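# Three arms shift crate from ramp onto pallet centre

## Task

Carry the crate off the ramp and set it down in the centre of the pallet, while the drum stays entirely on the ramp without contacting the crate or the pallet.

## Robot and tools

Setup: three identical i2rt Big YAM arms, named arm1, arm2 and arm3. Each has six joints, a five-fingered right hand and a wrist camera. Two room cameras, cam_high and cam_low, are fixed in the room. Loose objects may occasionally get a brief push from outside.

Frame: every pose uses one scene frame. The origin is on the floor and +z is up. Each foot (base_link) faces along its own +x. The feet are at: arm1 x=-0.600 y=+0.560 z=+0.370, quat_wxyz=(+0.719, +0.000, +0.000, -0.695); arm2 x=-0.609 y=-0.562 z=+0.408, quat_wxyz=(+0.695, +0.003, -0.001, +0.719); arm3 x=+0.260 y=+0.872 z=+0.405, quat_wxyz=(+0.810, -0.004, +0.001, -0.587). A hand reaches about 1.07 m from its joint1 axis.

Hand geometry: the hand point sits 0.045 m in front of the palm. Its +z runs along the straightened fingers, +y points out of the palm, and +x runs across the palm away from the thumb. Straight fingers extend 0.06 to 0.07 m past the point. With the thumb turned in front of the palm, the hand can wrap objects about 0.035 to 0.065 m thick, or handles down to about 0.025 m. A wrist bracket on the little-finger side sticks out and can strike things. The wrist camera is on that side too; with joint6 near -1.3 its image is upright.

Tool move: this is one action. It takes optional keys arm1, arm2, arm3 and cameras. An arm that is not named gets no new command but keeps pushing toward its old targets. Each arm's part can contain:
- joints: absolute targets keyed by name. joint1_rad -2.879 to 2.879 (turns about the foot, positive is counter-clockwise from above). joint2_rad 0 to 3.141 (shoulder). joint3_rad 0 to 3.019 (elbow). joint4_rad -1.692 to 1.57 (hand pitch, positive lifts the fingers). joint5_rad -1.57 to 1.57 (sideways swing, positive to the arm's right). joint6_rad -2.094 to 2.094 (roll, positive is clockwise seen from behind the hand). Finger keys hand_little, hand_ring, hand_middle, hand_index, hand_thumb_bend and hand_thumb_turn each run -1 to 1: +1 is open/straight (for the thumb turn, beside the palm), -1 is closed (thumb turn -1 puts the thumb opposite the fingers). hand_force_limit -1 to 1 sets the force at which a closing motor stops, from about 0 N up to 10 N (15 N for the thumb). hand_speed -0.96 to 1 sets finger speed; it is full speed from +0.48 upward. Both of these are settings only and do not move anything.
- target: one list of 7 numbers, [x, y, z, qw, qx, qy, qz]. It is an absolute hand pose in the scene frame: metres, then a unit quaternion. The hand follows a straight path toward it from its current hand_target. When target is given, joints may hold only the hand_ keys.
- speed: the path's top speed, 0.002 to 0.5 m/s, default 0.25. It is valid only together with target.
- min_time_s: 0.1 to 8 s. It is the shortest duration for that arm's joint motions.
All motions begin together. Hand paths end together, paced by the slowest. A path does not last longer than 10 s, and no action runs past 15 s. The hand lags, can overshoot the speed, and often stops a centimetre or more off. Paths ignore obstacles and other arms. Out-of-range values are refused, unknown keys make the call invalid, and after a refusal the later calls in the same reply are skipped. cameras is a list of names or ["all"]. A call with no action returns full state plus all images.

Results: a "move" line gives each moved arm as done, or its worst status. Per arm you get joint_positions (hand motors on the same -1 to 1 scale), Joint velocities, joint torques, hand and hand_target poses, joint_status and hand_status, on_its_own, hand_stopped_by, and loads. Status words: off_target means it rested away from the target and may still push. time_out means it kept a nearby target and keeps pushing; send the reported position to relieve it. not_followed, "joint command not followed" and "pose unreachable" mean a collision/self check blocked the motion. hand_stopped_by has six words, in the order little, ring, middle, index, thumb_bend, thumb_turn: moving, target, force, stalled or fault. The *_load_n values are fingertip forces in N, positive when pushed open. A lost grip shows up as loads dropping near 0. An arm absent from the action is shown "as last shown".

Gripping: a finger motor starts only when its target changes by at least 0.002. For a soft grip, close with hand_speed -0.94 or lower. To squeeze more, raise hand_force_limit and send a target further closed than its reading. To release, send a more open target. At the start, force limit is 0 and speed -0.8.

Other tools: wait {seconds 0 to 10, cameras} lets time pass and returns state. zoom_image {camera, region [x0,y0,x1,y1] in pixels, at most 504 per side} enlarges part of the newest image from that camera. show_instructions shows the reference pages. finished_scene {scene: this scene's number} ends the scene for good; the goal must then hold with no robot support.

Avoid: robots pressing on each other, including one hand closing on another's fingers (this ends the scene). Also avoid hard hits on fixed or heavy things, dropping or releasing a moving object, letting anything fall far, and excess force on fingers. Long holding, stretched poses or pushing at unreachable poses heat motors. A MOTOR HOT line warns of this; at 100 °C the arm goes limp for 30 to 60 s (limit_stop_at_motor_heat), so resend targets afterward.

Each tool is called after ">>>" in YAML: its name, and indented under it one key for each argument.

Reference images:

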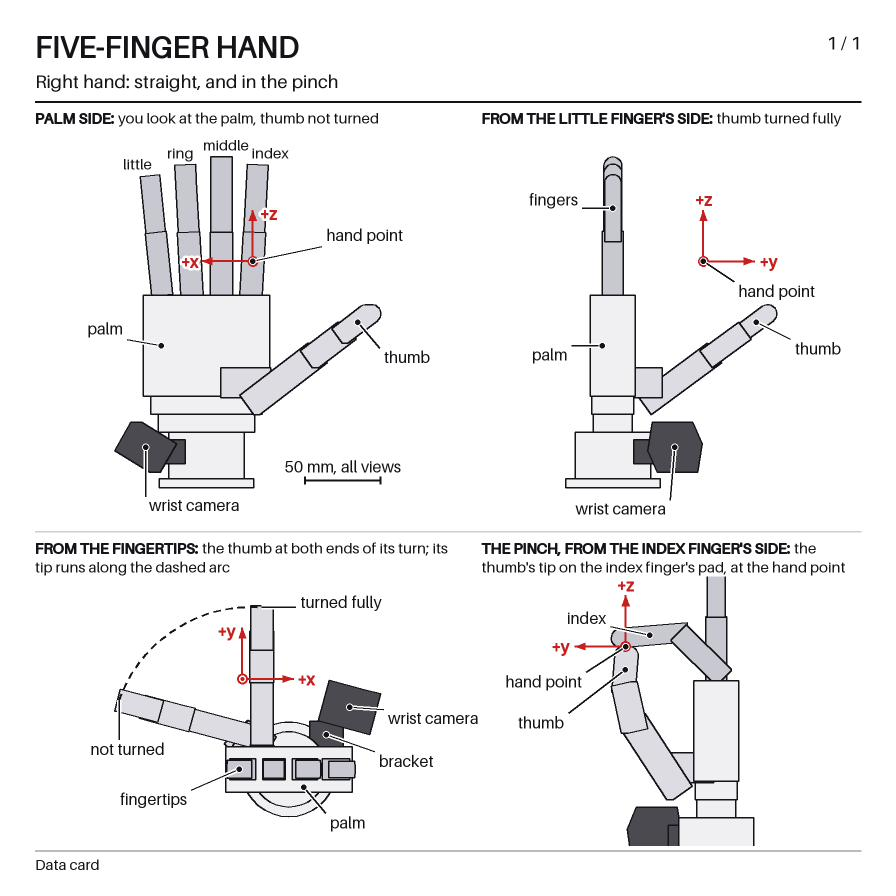

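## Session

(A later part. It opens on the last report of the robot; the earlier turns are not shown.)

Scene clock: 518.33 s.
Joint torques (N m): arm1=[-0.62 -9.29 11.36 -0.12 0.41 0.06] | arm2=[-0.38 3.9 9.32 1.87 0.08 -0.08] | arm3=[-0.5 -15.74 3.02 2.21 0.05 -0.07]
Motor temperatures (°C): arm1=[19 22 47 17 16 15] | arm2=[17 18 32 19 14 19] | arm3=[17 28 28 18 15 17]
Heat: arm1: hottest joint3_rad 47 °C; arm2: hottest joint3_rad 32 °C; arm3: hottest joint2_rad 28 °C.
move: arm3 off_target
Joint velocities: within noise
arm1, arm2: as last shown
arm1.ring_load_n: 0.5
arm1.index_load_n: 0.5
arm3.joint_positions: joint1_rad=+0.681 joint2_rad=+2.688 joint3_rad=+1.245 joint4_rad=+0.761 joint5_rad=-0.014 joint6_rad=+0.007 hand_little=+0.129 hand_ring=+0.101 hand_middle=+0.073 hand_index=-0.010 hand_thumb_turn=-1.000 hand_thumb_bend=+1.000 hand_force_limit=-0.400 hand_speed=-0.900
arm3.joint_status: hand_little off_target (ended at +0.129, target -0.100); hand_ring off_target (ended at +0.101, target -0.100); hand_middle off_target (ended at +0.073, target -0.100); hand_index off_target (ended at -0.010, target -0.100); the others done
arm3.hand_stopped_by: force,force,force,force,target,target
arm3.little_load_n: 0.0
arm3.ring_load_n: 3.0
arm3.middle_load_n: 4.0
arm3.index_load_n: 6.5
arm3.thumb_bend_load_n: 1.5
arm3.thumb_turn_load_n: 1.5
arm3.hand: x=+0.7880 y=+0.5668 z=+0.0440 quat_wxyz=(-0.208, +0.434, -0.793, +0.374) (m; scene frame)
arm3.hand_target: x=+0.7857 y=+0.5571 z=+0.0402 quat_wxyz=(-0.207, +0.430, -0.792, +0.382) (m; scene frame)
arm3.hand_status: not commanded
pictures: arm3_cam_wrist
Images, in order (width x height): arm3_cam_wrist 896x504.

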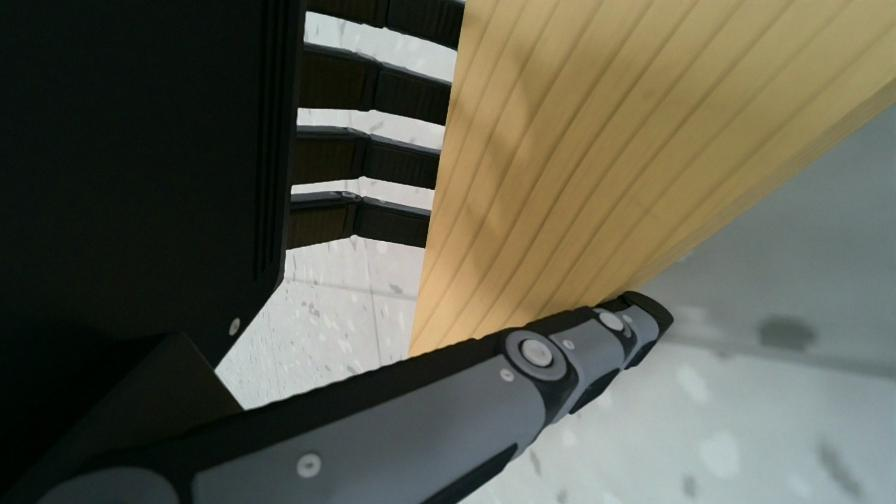

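>>> move:
  arm3: {"joints": {"hand_little": -0.2, "hand_ring": -0.2, "hand_middle": -0.2, "hand_index": -0.2, "hand_thumb_bend": 0.6, "hand_speed": -0.94, "hand_force_limit": 0.2}}

>>> move:
  arm3: {"target": [0.786, 0.557, 0.12, 0.207, -0.430, 0.792, -0.382], "speed": 0.08}
  cameras: ["arm3_cam_wrist", "cam_high"]

Scene clock: 524.50 s.
Joint torques (N m): arm1=[0.09 -9.29 11.32 -0.06 0.44 0.02] | arm2=[-0.32 4.01 9.33 1.87 0.09 -0.08] | arm3=[-0.44 -15.68 3.02 2.21 0.05 -0.06]
Motor temperatures (°C): arm1=[19 22 47 17 16 15] | arm2=[17 18 32 19 14 19] | arm3=[17 28 27 18 15 17]
Heat: arm1: hottest joint3_rad 47 °C; arm2: hottest joint3_rad 32 °C; arm3: hottest joint2_rad 28 °C.
move: arm3 off_target
Joint velocities: within noise
arm1, arm2: as last shown
arm1.ring_load_n: 0.0
arm1.index_load_n: 0.0
arm3.joint_positions: joint1_rad=+0.681 joint2_rad=+2.688 joint3_rad=+1.245 joint4_rad=+0.761 joint5_rad=-0.014 joint6_rad=+0.006 hand_little=+0.097 hand_ring=+0.092 hand_middle=+0.069 hand_index=-0.010 hand_thumb_turn=-1.000 hand_thumb_bend=+0.991 hand_force_limit=+0.200 hand_speed=-0.940
arm3.joint_status: hand_little off_target (ended at +0.097, target -0.200); hand_ring off_target (ended at +0.092, target -0.200); hand_middle off_target (ended at +0.069, target -0.200); hand_index off_target (ended at -0.010, target -0.200); hand_thumb_bend off_target (ended at +0.991, target +0.600); the others done
arm3.hand_stopped_by: force,force,force,force,force,target
arm3.little_load_n: 6.5
arm3.ring_load_n: 3.5
arm3.middle_load_n: 3.5
arm3.index_load_n: 5.5
arm3.thumb_bend_load_n: 9.0
arm3.thumb_turn_load_n: 6.5
arm3.hand: x=+0.7879 y=+0.5667 z=+0.0440 quat_wxyz=(-0.208, +0.434, -0.793, +0.374) (m; scene frame)
arm3.hand_target: x=+0.7858 y=+0.5571 z=+0.0402 quat_wxyz=(-0.207, +0.430, -0.792, +0.382) (m; scene frame)
arm3.hand_status: not commanded
pictures: none

Scene clock: 526.27 s.
Joint torques (N m): arm1=[-0.44 -9 11.44 -0.18 0.43 0.01] | arm2=[-0.38 3.96 9.32 1.84 0.08 -0.08] | arm3=[-0.56 -18.08 2.41 1.29 0 -0.06]
Motor temperatures (°C): arm1=[19 22 47 17 16 15] | arm2=[17 18 32 19 14 19] | arm3=[17 28 27 18 15 17]
Heat: arm1: hottest joint3_rad 47 °C; arm2: hottest joint3_rad 32 °C; arm3: hottest joint2_rad 28 °C.
move: arm3 off_target
Joint velocities: within noise
arm1, arm2: as last shown
arm3.joint_positions: joint1_rad=+0.681 joint2_rad=+2.523 joint3_rad=+1.124 joint4_rad=+0.706 joint5_rad=-0.014 joint6_rad=+0.006 hand_little=+0.097 hand_ring=+0.092 hand_middle=+0.069 hand_index=-0.010 hand_thumb_turn=-1.000 hand_thumb_bend=+0.991 hand_force_limit=+0.200 hand_speed=-0.940
arm3.joint_status: not commanded
arm3.hand_stopped_by: force,force,force,force,force,target
arm3.little_load_n: 6.0
arm3.ring_load_n: 3.5
arm3.middle_load_n: 4.0
arm3.index_load_n: 6.0
arm3.thumb_bend_load_n: 9.0
arm3.thumb_turn_load_n: 7.0
arm3.hand: x=+0.7815 y=+0.5715 z=+0.1042 quat_wxyz=(-0.206, +0.435, -0.795, +0.370) (m; scene frame)
arm3.hand_target: x=+0.7858 y=+0.5571 z=+0.1197 quat_wxyz=(-0.207, +0.430, -0.792, +0.382) (m; scene frame)
arm3.hand_status: off_target (0.022 m and 1.5 deg from the pose sent, 0.077 m and 1.0 deg at the start)
pictures: arm3_cam_wrist, cam_high
Images, in order (width x height): arm3_cam_wrist 896x504, cam_high 896x504.

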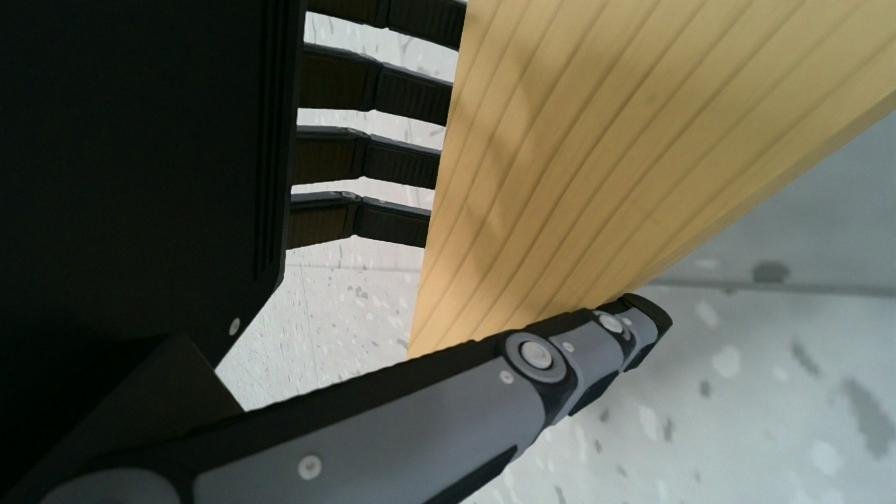

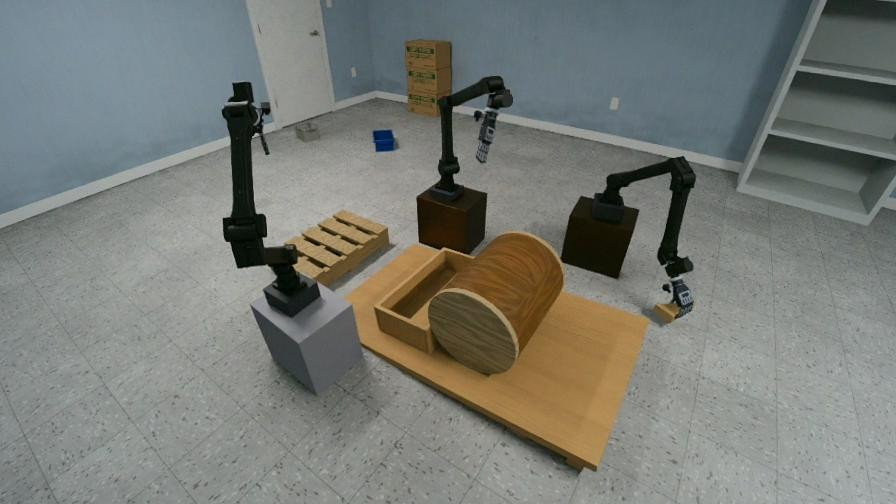

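>>> move:
  arm3: {"target": [0.75, 0.557, 0.36, 0.207, -0.430, 0.792, -0.382], "speed": 0.2}

>>> move:
  arm3: {"target": [0.35, 0.46, 0.42, -0.040, 0.083, 0.898, -0.433], "speed": 0.3}

>>> move:
  arm3: {"target": [-0.09, 0.42, 0.35, -0.274, 0.567, 0.700, -0.337], "speed": 0.3}
  cameras: ["all"]

Scene clock: 583.60 s.
Joint torques (N m): arm1=[-0.15 -9.35 11.41 -0.01 0.44 0.03] | arm2=[-0.32 4.01 9.33 1.85 0.09 -0.08] | arm3=[-0.44 -14.27 5.64 1.29 -0.06 -0.09]
Motor temperatures (°C): arm1=[19 22 47 17 16 15] | arm2=[17 18 32 19 14 19] | arm3=[17 33 26 18 15 17]
Heat: arm1: hottest joint3_rad 47 °C; arm2: hottest joint3_rad 32 °C; arm3: hottest joint2_rad 33 °C.
move: arm3 off_target
Joint velocities: within noise
arm1.joint_positions: joint1_rad=+1.069 joint2_rad=+1.496 joint3_rad=+1.927 joint4_rad=-1.683 joint5_rad=+0.405 joint6_rad=-0.504 hand_little=+1.000 hand_ring=+1.000 hand_middle=+1.000 hand_index=+1.000 hand_thumb_turn=+1.000 hand_thumb_bend=+1.000 hand_force_limit=+0.000 hand_speed=-0.800
arm1.joint_status: not commanded
arm1.hand_stopped_by: target,target,target,target,target,target
arm1.little_load_n: 0.0
arm1.ring_load_n: 0.0
arm1.middle_load_n: 0.0
arm1.index_load_n: 0.0
arm1.thumb_bend_load_n: 0.0
arm1.thumb_turn_load_n: 0.0
arm1.hand: x=-0.2576 y=+0.2989 z=+0.7824 quat_wxyz=(+0.143, +0.674, -0.694, +0.207) (m; scene frame)
arm1.hand_target: x=-0.2508 y=+0.3003 z=+0.7994 quat_wxyz=(+0.136, +0.670, -0.694, +0.225) (m; scene frame)
arm1.hand_status: not commanded
arm2: as last shown
arm3.joint_positions: joint1_rad=+0.633 joint2_rad=+1.850 joint3_rad=+0.888 joint4_rad=+0.275 joint5_rad=-0.050 joint6_rad=-0.022 hand_little=+0.097 hand_ring=+0.092 hand_middle=+0.069 hand_index=-0.010 hand_thumb_turn=-1.000 hand_thumb_bend=+0.991 hand_force_limit=+0.200 hand_speed=-0.940
arm3.joint_status: not commanded
arm3.hand_stopped_by: force,force,force,force,force,target
arm3.little_load_n: 6.0
arm3.ring_load_n: 3.5
arm3.middle_load_n: 4.0
arm3.index_load_n: 6.0
arm3.thumb_bend_load_n: 8.5
arm3.thumb_turn_load_n: 7.0
arm3.hand: x=+0.7510 y=+0.5675 z=+0.3495 quat_wxyz=(-0.207, +0.433, -0.794, +0.373) (m; scene frame)
arm3.hand_target: x=+0.7500 y=+0.5572 z=+0.3598 quat_wxyz=(-0.207, +0.430, -0.792, +0.382) (m; scene frame)
arm3.hand_status: off_target (0.015 m and 1.2 deg from the pose sent, 0.258 m and 1.5 deg at the start)
pictures: none

Scene clock: 586.33 s.
Joint torques (N m): arm1=[-0.67 -9.17 11.45 -0.1 0.43 0.05] | arm2=[-0.38 3.96 9.33 1.85 0.08 -0.09] | arm3=[-0.32 -7.88 6.86 1.11 0.28 0.13]
Motor temperatures (°C): arm1=[19 22 47 17 16 15] | arm2=[17 18 32 19 14 19] | arm3=[16 33 26 18 15 17]
Heat: arm1: hottest joint3_rad 47 °C; arm2: hottest joint3_rad 32 °C; arm3: hottest joint2_rad 33 °C.
move: arm3 off_target
Joint velocities: within noise
arm1, arm2: as last shown
arm3.joint_positions: joint1_rad=-0.037 joint2_rad=+1.342 joint3_rad=+0.470 joint4_rad=+0.112 joint5_rad=+0.342 joint6_rad=+0.288 hand_little=+0.097 hand_ring=+0.092 hand_middle=+0.069 hand_index=-0.010 hand_thumb_turn=-1.000 hand_thumb_bend=+0.991 hand_force_limit=+0.200 hand_speed=-0.940
arm3.joint_status: not commanded
arm3.hand_stopped_by: force,force,force,force,force,target
arm3.little_load_n: 6.0
arm3.ring_load_n: 3.5
arm3.middle_load_n: 4.0
arm3.index_load_n: 6.0
arm3.thumb_bend_load_n: 9.0
arm3.thumb_turn_load_n: 7.0
arm3.hand: x=+0.3522 y=+0.4705 z=+0.4057 quat_wxyz=(+0.045, -0.070, -0.904, +0.420) (m; scene frame)
arm3.hand_target: x=+0.3498 y=+0.4602 z=+0.4198 quat_wxyz=(+0.040, -0.083, -0.897, +0.433) (m; scene frame)
arm3.hand_status: off_target (0.018 m and 2.3 deg from the pose sent, 0.421 m and 68.0 deg at the start)
pictures: none

Scene clock: 589.23 s.
Joint torques (N m): arm1=[-0.32 -9.23 11.45 -0.13 0.4 0.02] | arm2=[-0.38 3.9 9.32 1.88 0.08 -0.08] | arm3=[0.15 -12.28 8.05 0.83 0.74 0.11]
Motor temperatures (°C): arm1=[19 22 48 17 16 15] | arm2=[17 18 32 19 14 19] | arm3=[16 33 26 18 15 17]
Heat: arm1: hottest joint3_rad 48 °C; arm2: hottest joint3_rad 32 °C; arm3: hottest joint2_rad 33 °C.
move: arm3 off_target
Joint velocities: within noise
arm1, arm2: as last shown
arm3.joint_positions: joint1_rad=-0.857 joint2_rad=+1.854 joint3_rad=+0.878 joint4_rad=+0.077 joint5_rad=+0.598 joint6_rad=+0.574 hand_little=+0.097 hand_ring=+0.092 hand_middle=+0.069 hand_index=-0.010 hand_thumb_turn=-1.000 hand_thumb_bend=+0.991 hand_force_limit=+0.200 hand_speed=-0.940
arm3.joint_status: not commanded
arm3.hand_stopped_by: force,force,force,force,force,target
arm3.little_load_n: 5.5
arm3.ring_load_n: 3.5
arm3.middle_load_n: 4.0
arm3.index_load_n: 6.0
arm3.thumb_bend_load_n: 8.5
arm3.thumb_turn_load_n: 7.0
arm3.hand: x=-0.0750 y=+0.4345 z=+0.3387 quat_wxyz=(+0.274, -0.559, -0.713, +0.324) (m; scene frame)
arm3.hand_target: x=-0.0895 y=+0.4207 z=+0.3504 quat_wxyz=(+0.274, -0.567, -0.700, +0.337) (m; scene frame)
arm3.hand_status: off_target (0.024 m and 2.3 deg from the pose sent, 0.449 m and 68.7 deg at the start)
pictures: arm1_cam_wrist, arm2_cam_wrist, arm3_cam_wrist, cam_high, cam_low
Images, in order (width x height): arm1_cam_wrist 896x504, arm2_cam_wrist 896x504, arm3_cam_wrist 896x504, cam_high 896x504, cam_low 896x504.

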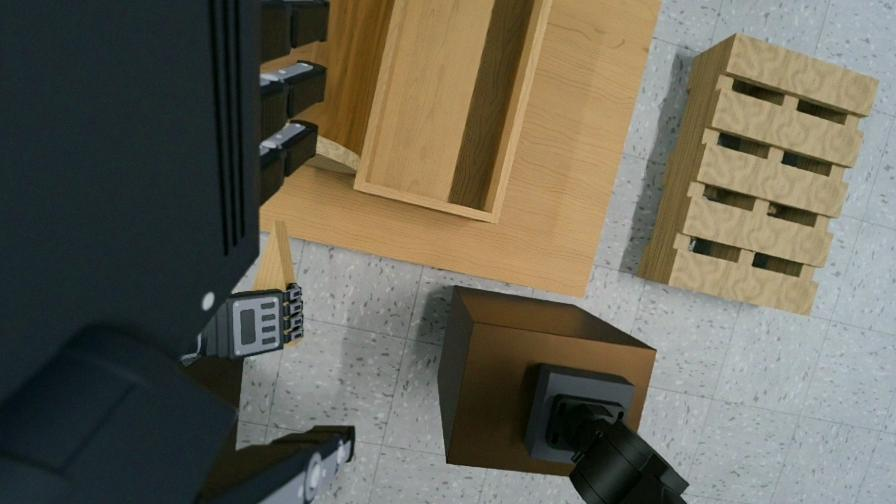

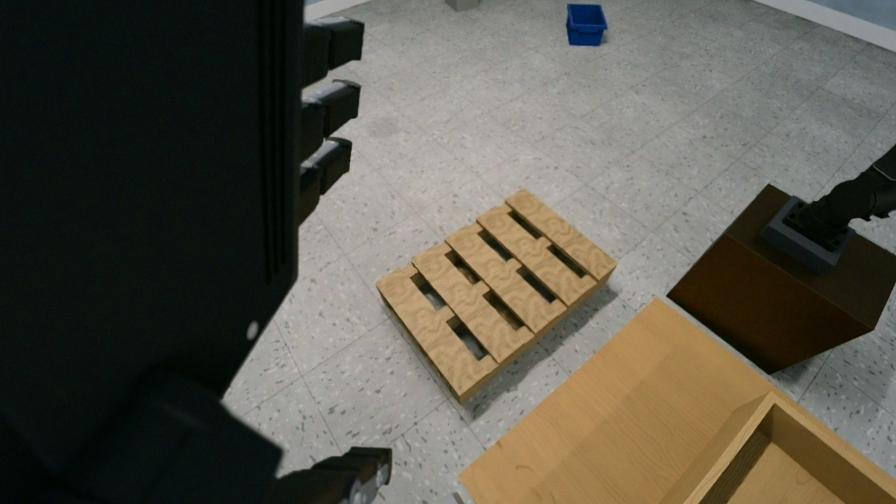

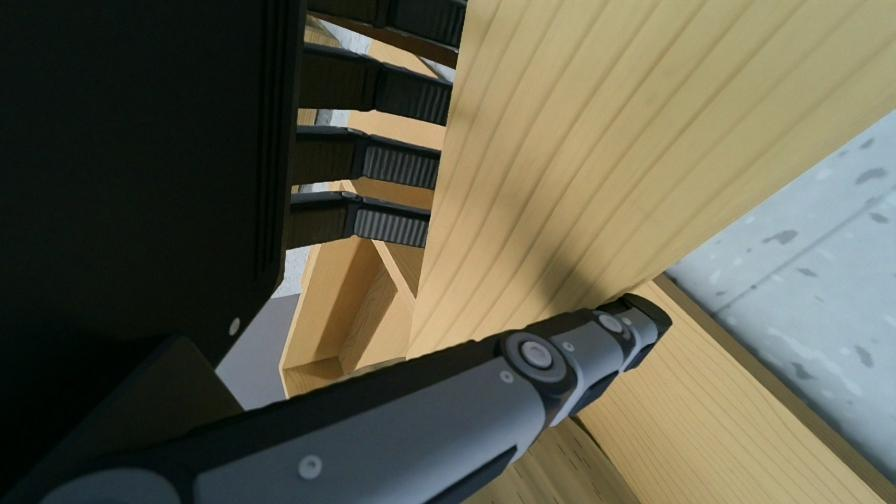

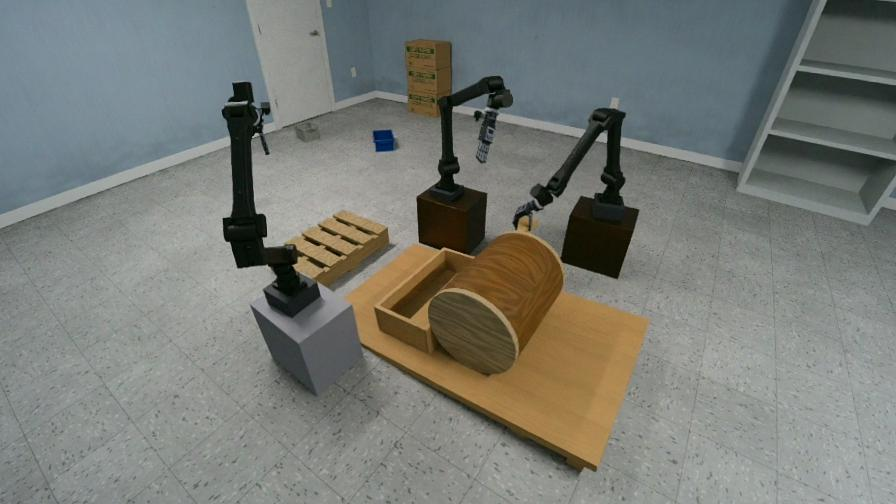

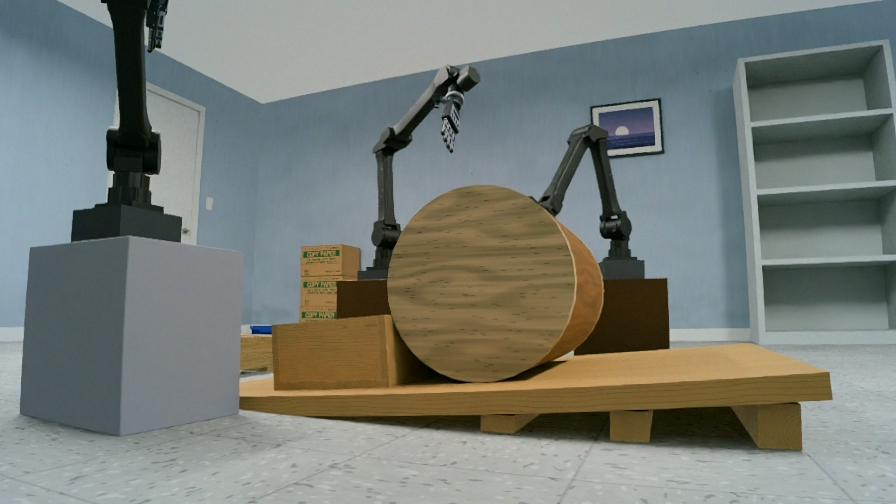

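>>> move:
  arm1: {"target": [-0.15, 0.3, 0.75, 0.137, 0.670, -0.695, 0.224], "speed": 0.2}
  arm3: {"target": [-0.105, 0.34, 0.24, -0.274, 0.567, 0.700, -0.337], "speed": 0.15}
  cameras: ["arm1_cam_wrist", "arm3_cam_wrist", "cam_high"]

>>> zoom_image:
  camera: "arm1_cam_wrist"
  region: [260, 60, 560, 360]

Scene clock: 616.73 s.
Joint torques (N m): arm1=[-0.09 -12.4 11.63 0.5 0.49 0.04] | arm2=[-0.38 4.01 9.33 1.87 0.09 -0.08] | arm3=[1.79 -16.09 6.87 1.88 0.78 0.11]
Motor temperatures (°C): arm1=[19 22 48 17 16 15] | arm2=[17 18 32 19 14 19] | arm3=[16 31 27 18 16 17]
Heat: arm1: hottest joint3_rad 48 °C; arm2: hottest joint3_rad 32 °C; arm3: hottest joint2_rad 31 °C.
move: arm1 off_target; arm3 off_target
Joint velocities: within noise
arm1.joint_positions: joint1_rad=+1.154 joint2_rad=+1.712 joint3_rad=+2.051 joint4_rad=-1.655 joint5_rad=+0.432 joint6_rad=-0.416 hand_little=+1.000 hand_ring=+1.000 hand_middle=+1.000 hand_index=+1.000 hand_thumb_turn=+1.000 hand_thumb_bend=+1.000 hand_force_limit=+0.000 hand_speed=-0.800
arm1.joint_status: not commanded
arm1.hand_stopped_by: target,target,target,target,target,target
arm1.little_load_n: 0.0
arm1.ring_load_n: 0.0
arm1.middle_load_n: 0.0
arm1.index_load_n: 0.0
arm1.thumb_bend_load_n: 0.0
arm1.thumb_turn_load_n: 0.0
arm1.hand: x=-0.1645 y=+0.3004 z=+0.7319 quat_wxyz=(+0.150, +0.678, -0.693, +0.195) (m; scene frame)
arm1.hand_target: x=-0.1511 y=+0.3006 z=+0.7500 quat_wxyz=(+0.137, +0.670, -0.695, +0.224) (m; scene frame)
arm1.hand_status: off_target (0.023 m and 3.8 deg from the pose sent, 0.112 m and 2.2 deg at the start)
arm2: as last shown
arm3.joint_positions: joint1_rad=-0.823 joint2_rad=+2.228 joint3_rad=+1.144 joint4_rad=+0.133 joint5_rad=+0.632 joint6_rad=+0.627 hand_little=+0.097 hand_ring=+0.092 hand_middle=+0.069 hand_index=-0.010 hand_thumb_turn=-1.000 hand_thumb_bend=+0.991 hand_force_limit=+0.200 hand_speed=-0.940
arm3.joint_status: not commanded
arm3.hand_stopped_by: force,force,force,force,force,target
arm3.little_load_n: 6.0
arm3.ring_load_n: 3.5
arm3.middle_load_n: 4.0
arm3.index_load_n: 6.5
arm3.thumb_bend_load_n: 8.5
arm3.thumb_turn_load_n: 7.0
arm3.hand: x=-0.0986 y=+0.3657 z=+0.2271 quat_wxyz=(+0.279, -0.566, -0.711, +0.311) (m; scene frame)
arm3.hand_target: x=-0.1044 y=+0.3409 z=+0.2408 quat_wxyz=(+0.274, -0.567, -0.700, +0.337) (m; scene frame)
arm3.hand_status: off_target (0.029 m and 3.3 deg from the pose sent, 0.140 m and 2.3 deg at the start)
pictures: arm1_cam_wrist, arm3_cam_wrist, cam_high
Images, in order (width x height): arm1_cam_wrist 896x504, arm3_cam_wrist 896x504, cam_high 896x504.

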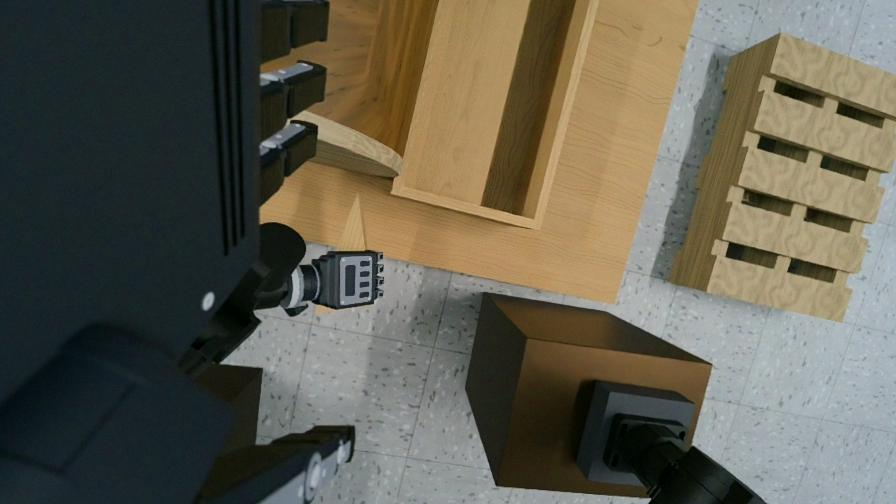

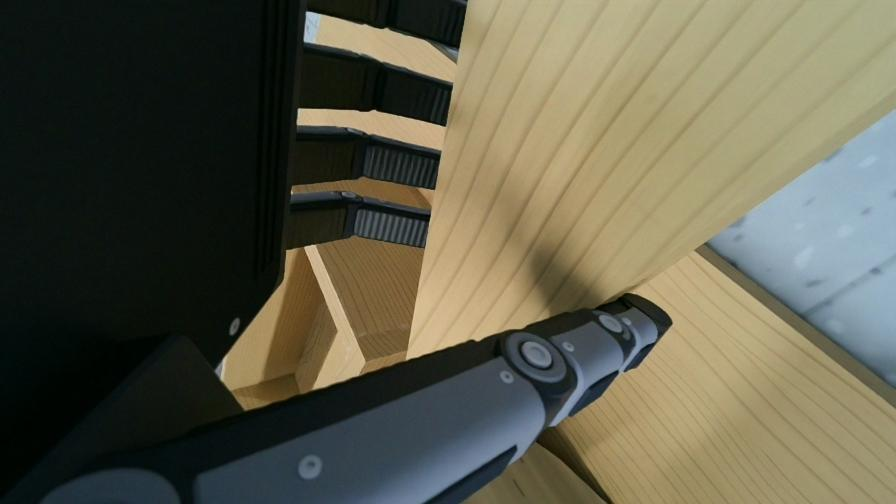

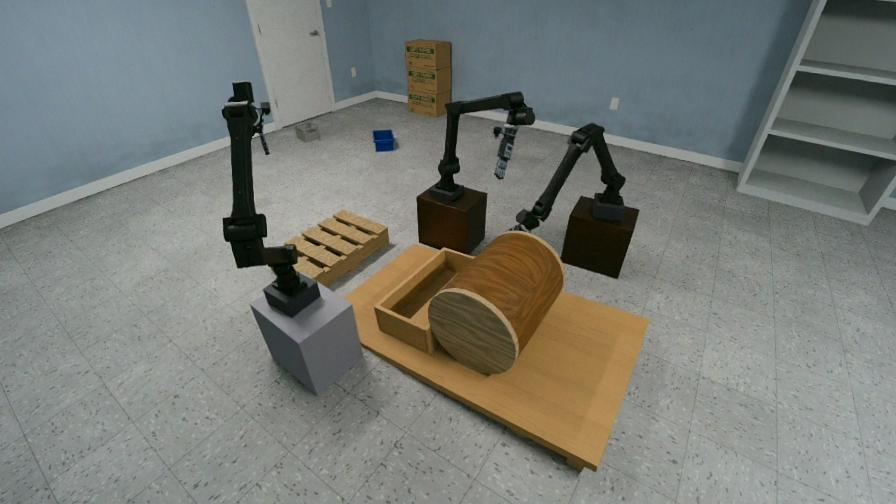

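Scaled by 1.680 from the camera's 896x504 image, which has a finer 1280x720 frame.

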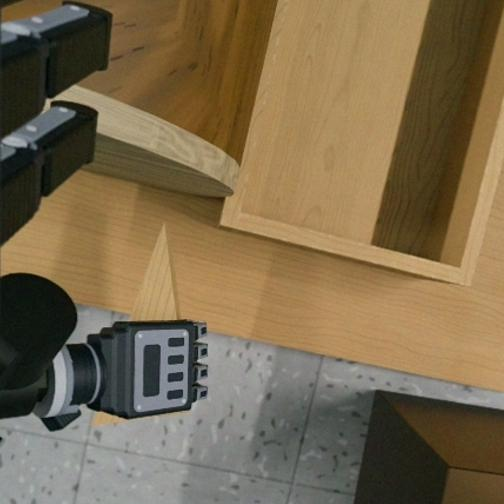

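>>> move:
  arm3: {"target": [-0.103, 0.315, 0.155, -0.274, 0.567, 0.700, -0.337], "speed": 0.12}

>>> move:
  arm3: {"target": [-0.103, 0.27, 0.145, -0.274, 0.567, 0.700, -0.337], "speed": 0.08}
  cameras: ["arm1_cam_wrist", "arm3_cam_wrist", "cam_low"]

>>> zoom_image:
  camera: "arm1_cam_wrist"
  region: [260, 60, 560, 360]

Scene clock: 638.40 s.
Joint torques (N m): arm1=[-0.15 -12.57 11.6 0.61 0.44 0.05] | arm2=[-0.38 3.96 9.33 1.83 0.08 -0.08] | arm3=[1.9 -17.32 6.05 1.99 0.8 0.11]
Motor temperatures (°C): arm1=[19 22 49 18 16 15] | arm2=[17 17 32 19 14 19] | arm3=[16 32 29 18 16 17]
Heat: arm1: hottest joint3_rad 49 °C; arm2: hottest joint3_rad 32 °C; arm3: hottest joint2_rad 32 °C.
move: arm3 off_target
Joint velocities: within noise
arm1: as last shown
arm2.joint_positions: joint1_rad=+0.767 joint2_rad=+0.621 joint3_rad=+1.389 joint4_rad=-1.155 joint5_rad=-0.096 joint6_rad=-1.330 hand_little=+1.000 hand_ring=+1.000 hand_middle=+1.000 hand_index=+1.000 hand_thumb_turn=+1.000 hand_thumb_bend=+1.000 hand_force_limit=+0.000 hand_speed=-0.800
arm2.joint_status: not commanded
arm2.hand_stopped_by: target,target,target,target,target,target
arm2.little_load_n: 0.0
arm2.ring_load_n: 0.0
arm2.middle_load_n: 0.0
arm2.index_load_n: 0.0
arm2.thumb_bend_load_n: 0.0
arm2.thumb_turn_load_n: 0.0
arm2.hand: x=-0.7739 y=-0.3581 z=+0.9372 quat_wxyz=(-0.550, +0.376, +0.737, +0.108) (m; scene frame)
arm2.hand_target: x=-0.7722 y=-0.3597 z=+0.9490 quat_wxyz=(-0.560, +0.372, +0.731, +0.111) (m; scene frame)
arm2.hand_status: not commanded
arm3.joint_positions: joint1_rad=-0.799 joint2_rad=+2.451 joint3_rad=+1.287 joint4_rad=+0.199 joint5_rad=+0.647 joint6_rad=+0.651 hand_little=+0.097 hand_ring=+0.092 hand_middle=+0.069 hand_index=-0.010 hand_thumb_turn=-1.000 hand_thumb_bend=+0.991 hand_force_limit=+0.200 hand_speed=-0.940
arm3.joint_status: not commanded
arm3.hand_stopped_by: force,force,force,force,force,target
arm3.little_load_n: 6.0
arm3.ring_load_n: 3.5
arm3.middle_load_n: 4.0
arm3.index_load_n: 6.5
arm3.thumb_bend_load_n: 8.5
arm3.thumb_turn_load_n: 7.0
arm3.hand: x=-0.0986 y=+0.3401 z=+0.1444 quat_wxyz=(+0.280, -0.566, -0.710, +0.311) (m; scene frame)
arm3.hand_target: x=-0.1023 y=+0.3157 z=+0.1557 quat_wxyz=(+0.274, -0.567, -0.700, +0.337) (m; scene frame)
arm3.hand_status: off_target (0.028 m and 3.2 deg from the pose sent, 0.088 m and 3.3 deg at the start)
pictures: none

Scene clock: 639.83 s.
Joint torques (N m): arm1=[-0.26 -12.45 11.64 0.61 0.46 0.03] | arm2=[-0.32 3.9 9.36 1.87 0.09 -0.09] | arm3=[1.55 -18.02 6.32 0.59 0.68 0.12]
Motor temperatures (°C): arm1=[19 22 49 18 16 15] | arm2=[17 17 33 19 14 19] | arm3=[16 32 29 18 16 17]
Heat: arm1: hottest joint3_rad 49 °C; arm2: hottest joint3_rad 33 °C; arm3: hottest joint2_rad 32 °C.
move: arm3 off_target
Joint velocities: within noise
arm1, arm2: as last shown
arm2.ring_load_n: 0.5
arm3.joint_positions: joint1_rad=-0.762 joint2_rad=+2.516 joint3_rad=+1.452 joint4_rad=+0.125 joint5_rad=+0.671 joint6_rad=+0.684 hand_little=+0.097 hand_ring=+0.091 hand_middle=+0.069 hand_index=-0.011 hand_thumb_turn=-1.000 hand_thumb_bend=+0.990 hand_force_limit=+0.200 hand_speed=-0.940
arm3.joint_status: not commanded
arm3.hand_stopped_by: force,force,force,force,force,target
arm3.little_load_n: 0.0
arm3.ring_load_n: 0.0
arm3.middle_load_n: 0.0
arm3.index_load_n: 0.0
arm3.thumb_bend_load_n: 0.0
arm3.thumb_turn_load_n: 0.0
arm3.hand: x=-0.1047 y=+0.2810 z=+0.1451 quat_wxyz=(+0.277, -0.566, -0.702, +0.332) (m; scene frame)
arm3.hand_target: x=-0.1029 y=+0.2701 z=+0.1453 quat_wxyz=(+0.274, -0.567, -0.700, +0.337) (m; scene frame)
arm3.hand_status: off_target (0.011 m and 0.6 deg from the pose sent, 0.070 m and 3.2 deg at the start)
pictures: arm1_cam_wrist, arm3_cam_wrist, cam_low
Images, in order (width x height): arm1_cam_wrist 896x504, arm3_cam_wrist 896x504, cam_low 896x504.

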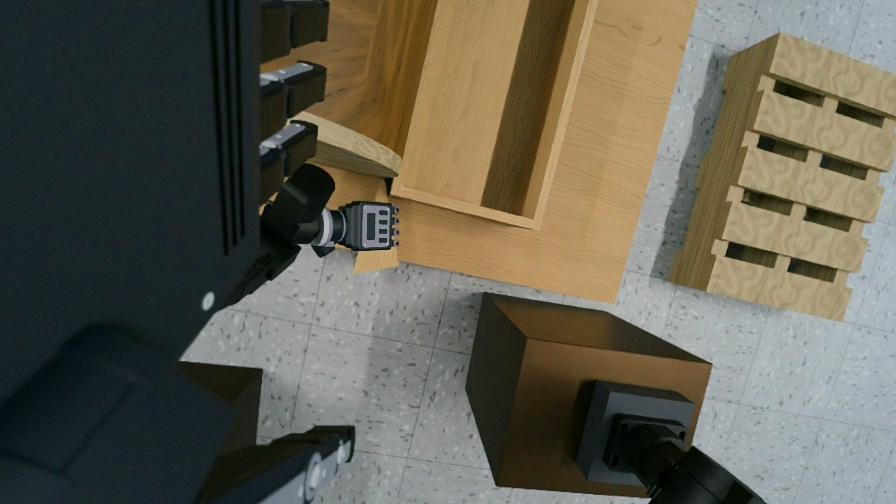

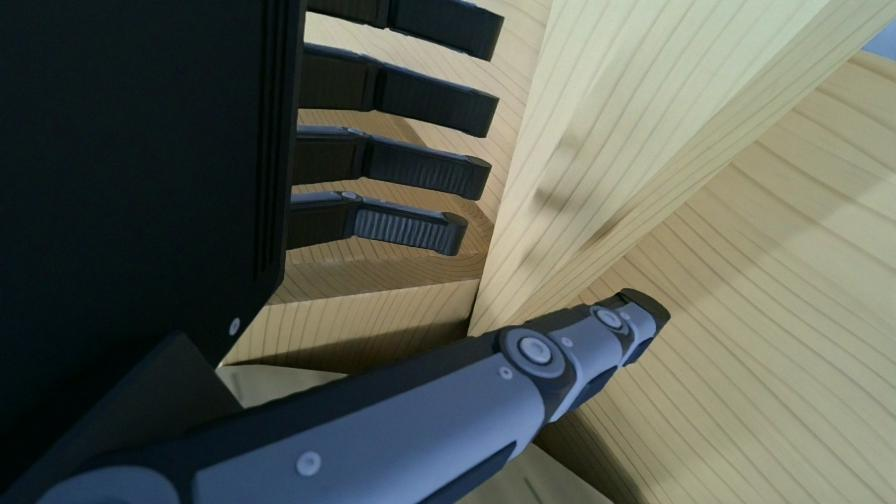

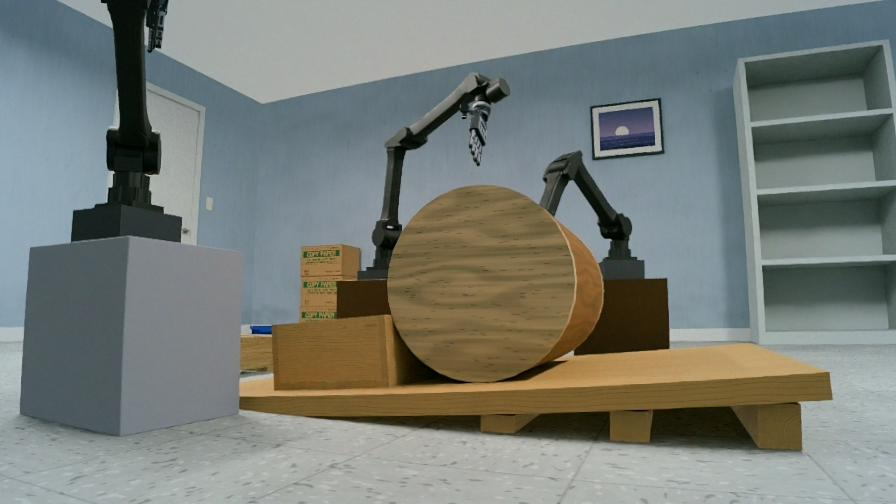

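Scaled by 1.680 from the camera's 896x504 image, which has a finer 1280x720 frame.

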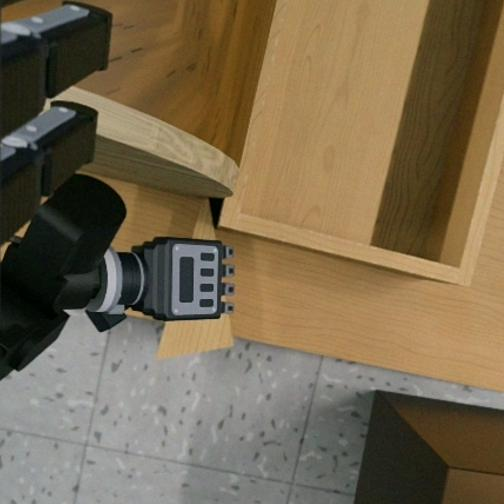

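>>> move:
  arm3: {"target": [-0.103, 0.275, 0.225, -0.274, 0.567, 0.700, -0.337], "speed": 0.12, "joints": {"hand_little": 0.6, "hand_ring": 0.6, "hand_middle": 0.6, "hand_index": 0.6, "hand_thumb_bend": 1, "hand_speed": 0}}

>>> move:
  arm3: {"target": [-0.123, 0.342, 0.20, -0.288, 0.597, 0.675, -0.325], "speed": 0.12}
  cameras: ["arm1_cam_wrist", "arm3_cam_wrist", "cam_low"]

>>> zoom_image:
  camera: "arm1_cam_wrist"
  region: [260, 60, 560, 360]

Scene clock: 687.17 s.
Joint torques (N m): arm1=[-0.38 -12.4 11.64 0.59 0.47 0.02] | arm2=[-0.26 4.01 9.32 1.85 0.07 -0.08] | arm3=[1.2 -18.78 4.96 0.68 0.57 0.08]
Motor temperatures (°C): arm1=[18 23 50 18 16 15] | arm2=[17 17 33 19 14 19] | arm3=[16 30 29 17 16 17]
Heat: arm1: hottest joint3_rad 50 °C; arm2: hottest joint3_rad 33 °C; arm3: hottest joint2_rad 30 °C.
move: arm3 done
Joint velocities: within noise
arm1, arm2: as last shown
arm1.ring_load_n: -0.5
arm1.thumb_bend_load_n: -0.5
arm2.ring_load_n: 0.0
arm3.joint_positions: joint1_rad=-0.762 joint2_rad=+2.353 joint3_rad=+1.395 joint4_rad=+0.029 joint5_rad=+0.671 joint6_rad=+0.684 hand_little=+0.600 hand_ring=+0.600 hand_middle=+0.600 hand_index=+0.600 hand_thumb_turn=-1.000 hand_thumb_bend=+1.000 hand_force_limit=+0.200 hand_speed=+0.000
arm3.joint_status: all done
arm3.hand_stopped_by: target,target,target,target,target,target
arm3.little_load_n: 0.0
arm3.ring_load_n: 0.0
arm3.middle_load_n: 0.0
arm3.index_load_n: -0.5
arm3.thumb_bend_load_n: 0.0
arm3.thumb_turn_load_n: 0.0
arm3.hand: x=-0.1065 y=+0.2766 z=+0.2222 quat_wxyz=(+0.275, -0.567, -0.699, +0.337) (m; scene frame)
arm3.hand_target: x=-0.1030 y=+0.2750 z=+0.2249 quat_wxyz=(+0.274, -0.567, -0.700, +0.337) (m; scene frame)
arm3.hand_status: done (0.005 m and 0.2 deg from the pose sent, 0.080 m and 0.6 deg at the start)
pictures: none

Scene clock: 688.50 s.
Joint torques (N m): arm1=[-0.21 -12.45 11.64 0.62 0.47 0.05] | arm2=[-0.32 3.9 9.32 1.88 0.08 -0.08] | arm3=[0.32 -18.08 4.04 1.74 0.62 0.12]
Motor temperatures (°C): arm1=[18 23 50 18 16 15] | arm2=[17 17 33 19 14 19] | arm3=[16 30 29 17 16 17]
Heat: arm1: hottest joint3_rad 50 °C; arm2: hottest joint3_rad 33 °C; arm3: hottest joint2_rad 30 °C.
move: arm3 off_target
Joint velocities: within noise
arm1, arm2: as last shown
arm1.ring_load_n: 0.0
arm1.index_load_n: -0.5
arm1.thumb_bend_load_n: 0.0
arm3.joint_positions: joint1_rad=-0.819 joint2_rad=+2.353 joint3_rad=+1.260 joint4_rad=+0.123 joint5_rad=+0.680 joint6_rad=+0.697 hand_little=+0.600 hand_ring=+0.600 hand_middle=+0.600 hand_index=+0.600 hand_thumb_turn=-1.000 hand_thumb_bend=+1.000 hand_force_limit=+0.200 hand_speed=+0.000
arm3.joint_status: not commanded
arm3.hand_stopped_by: target,target,target,target,target,target
arm3.little_load_n: 0.0
arm3.ring_load_n: 0.0
arm3.middle_load_n: -0.5
arm3.index_load_n: 0.0
arm3.thumb_bend_load_n: -0.5
arm3.thumb_turn_load_n: 0.5
arm3.hand: x=-0.1154 y=+0.3458 z=+0.1903 quat_wxyz=(+0.291, -0.589, -0.686, +0.313) (m; scene frame)
arm3.hand_target: x=-0.1230 y=+0.3421 z=+0.2000 quat_wxyz=(+0.288, -0.597, -0.675, +0.325) (m; scene frame)
arm3.hand_status: off_target (0.013 m and 2.1 deg from the pose sent, 0.071 m and 4.9 deg at the start)
pictures: arm1_cam_wrist, arm3_cam_wrist, cam_low
Images, in order (width x height): arm1_cam_wrist 896x504, arm3_cam_wrist 896x504, cam_low 896x504.

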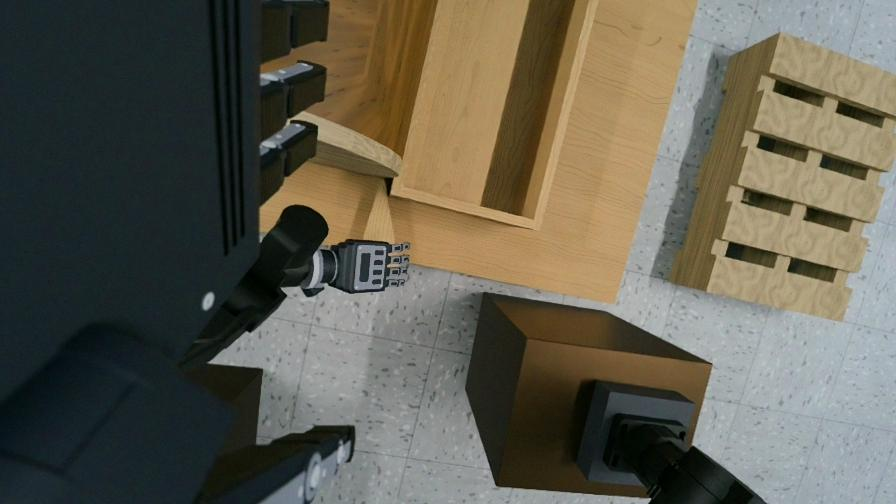

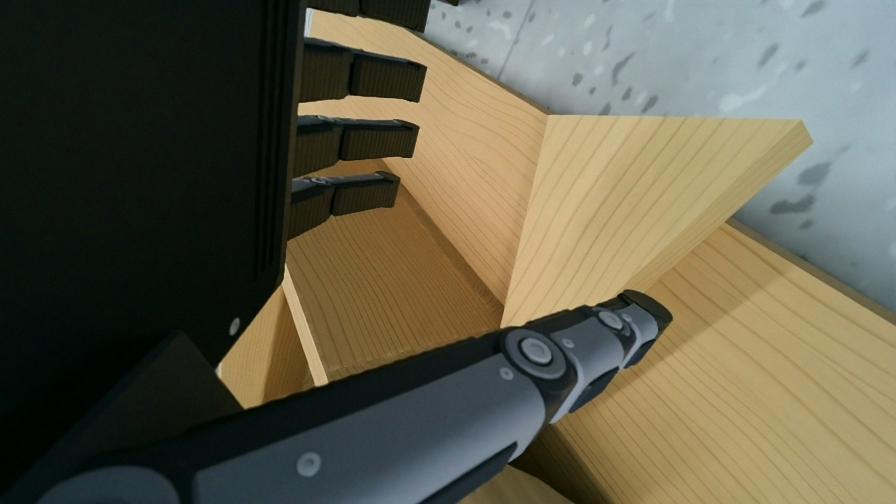

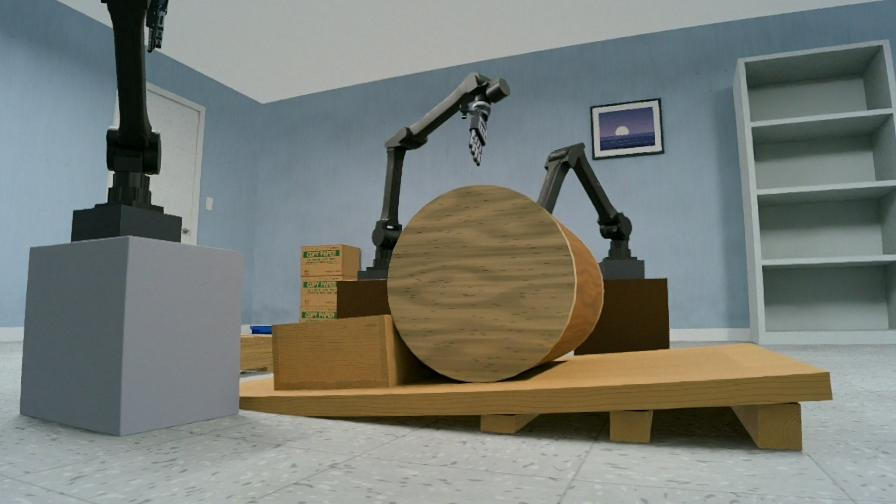

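Scaled by 1.680 from the camera's 896x504 image, which has a finer 1280x720 frame.

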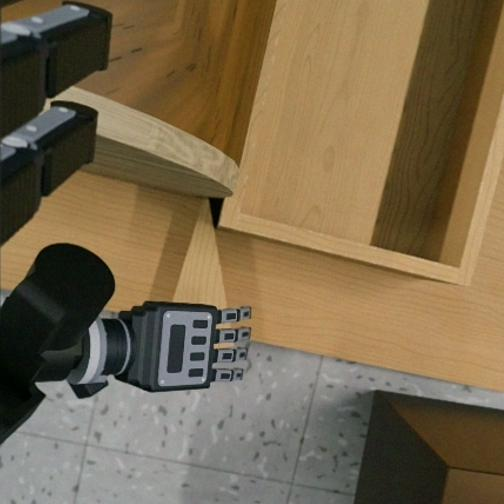

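>>> move:
  arm3: {"target": [-0.125, 0.342, 0.14, -0.288, 0.597, 0.675, -0.325], "speed": 0.12}
  cameras: ["arm3_cam_wrist"]

Scene clock: 710.53 s.
Joint torques (N m): arm1=[-0.15 -12.81 11.62 0.58 0.44 0.04] | arm2=[-0.38 3.84 9.33 1.88 0.08 -0.08] | arm3=[-0.09 -17.08 5.35 1.7 0.55 0.09]
Motor temperatures (°C): arm1=[18 23 50 18 16 15] | arm2=[17 17 33 19 14 19] | arm3=[16 31 28 18 16 17]
Heat: arm1: hottest joint3_rad 50 °C; arm2: hottest joint3_rad 33 °C; arm3: hottest joint2_rad 31 °C.
move: arm3 off_target
Joint velocities: within noise
arm1, arm2: as last shown
arm1.index_load_n: 0.0
arm3.joint_positions: joint1_rad=-0.819 joint2_rad=+2.474 joint3_rad=+1.293 joint4_rad=+0.209 joint5_rad=+0.680 joint6_rad=+0.697 hand_little=+0.600 hand_ring=+0.600 hand_middle=+0.600 hand_index=+0.600 hand_thumb_turn=-1.000 hand_thumb_bend=+1.000 hand_force_limit=+0.200 hand_speed=+0.000
arm3.joint_status: not commanded
arm3.hand_stopped_by: target,target,target,target,target,target
arm3.little_load_n: 0.0
arm3.ring_load_n: 0.5
arm3.middle_load_n: 0.0
arm3.index_load_n: 0.0
arm3.thumb_bend_load_n: 0.0
arm3.thumb_turn_load_n: 0.0
arm3.hand: x=-0.1125 y=+0.3514 z=+0.1360 quat_wxyz=(+0.291, -0.589, -0.686, +0.312) (m; scene frame)
arm3.hand_target: x=-0.1248 y=+0.3425 z=+0.1403 quat_wxyz=(+0.288, -0.597, -0.675, +0.325) (m; scene frame)
arm3.hand_status: off_target (0.016 m and 2.2 deg from the pose sent, 0.051 m and 2.1 deg at the start)
pictures: arm3_cam_wrist
Images, in order (width x height): arm3_cam_wrist 896x504.

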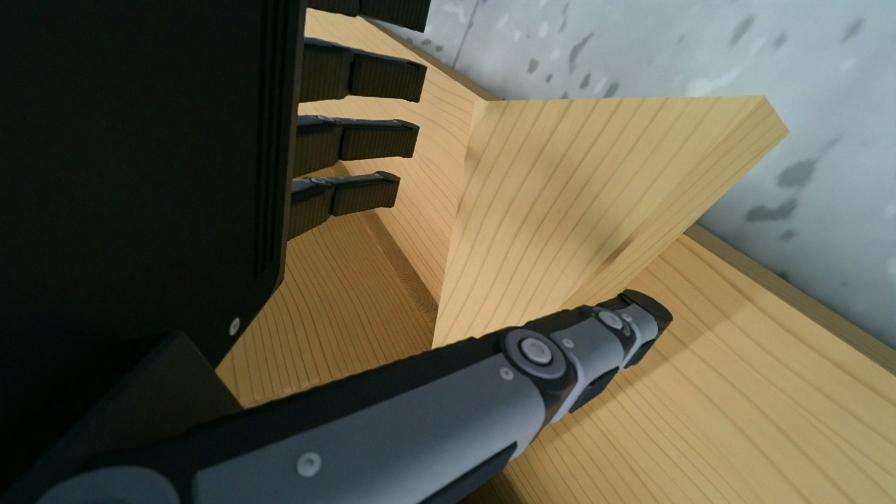

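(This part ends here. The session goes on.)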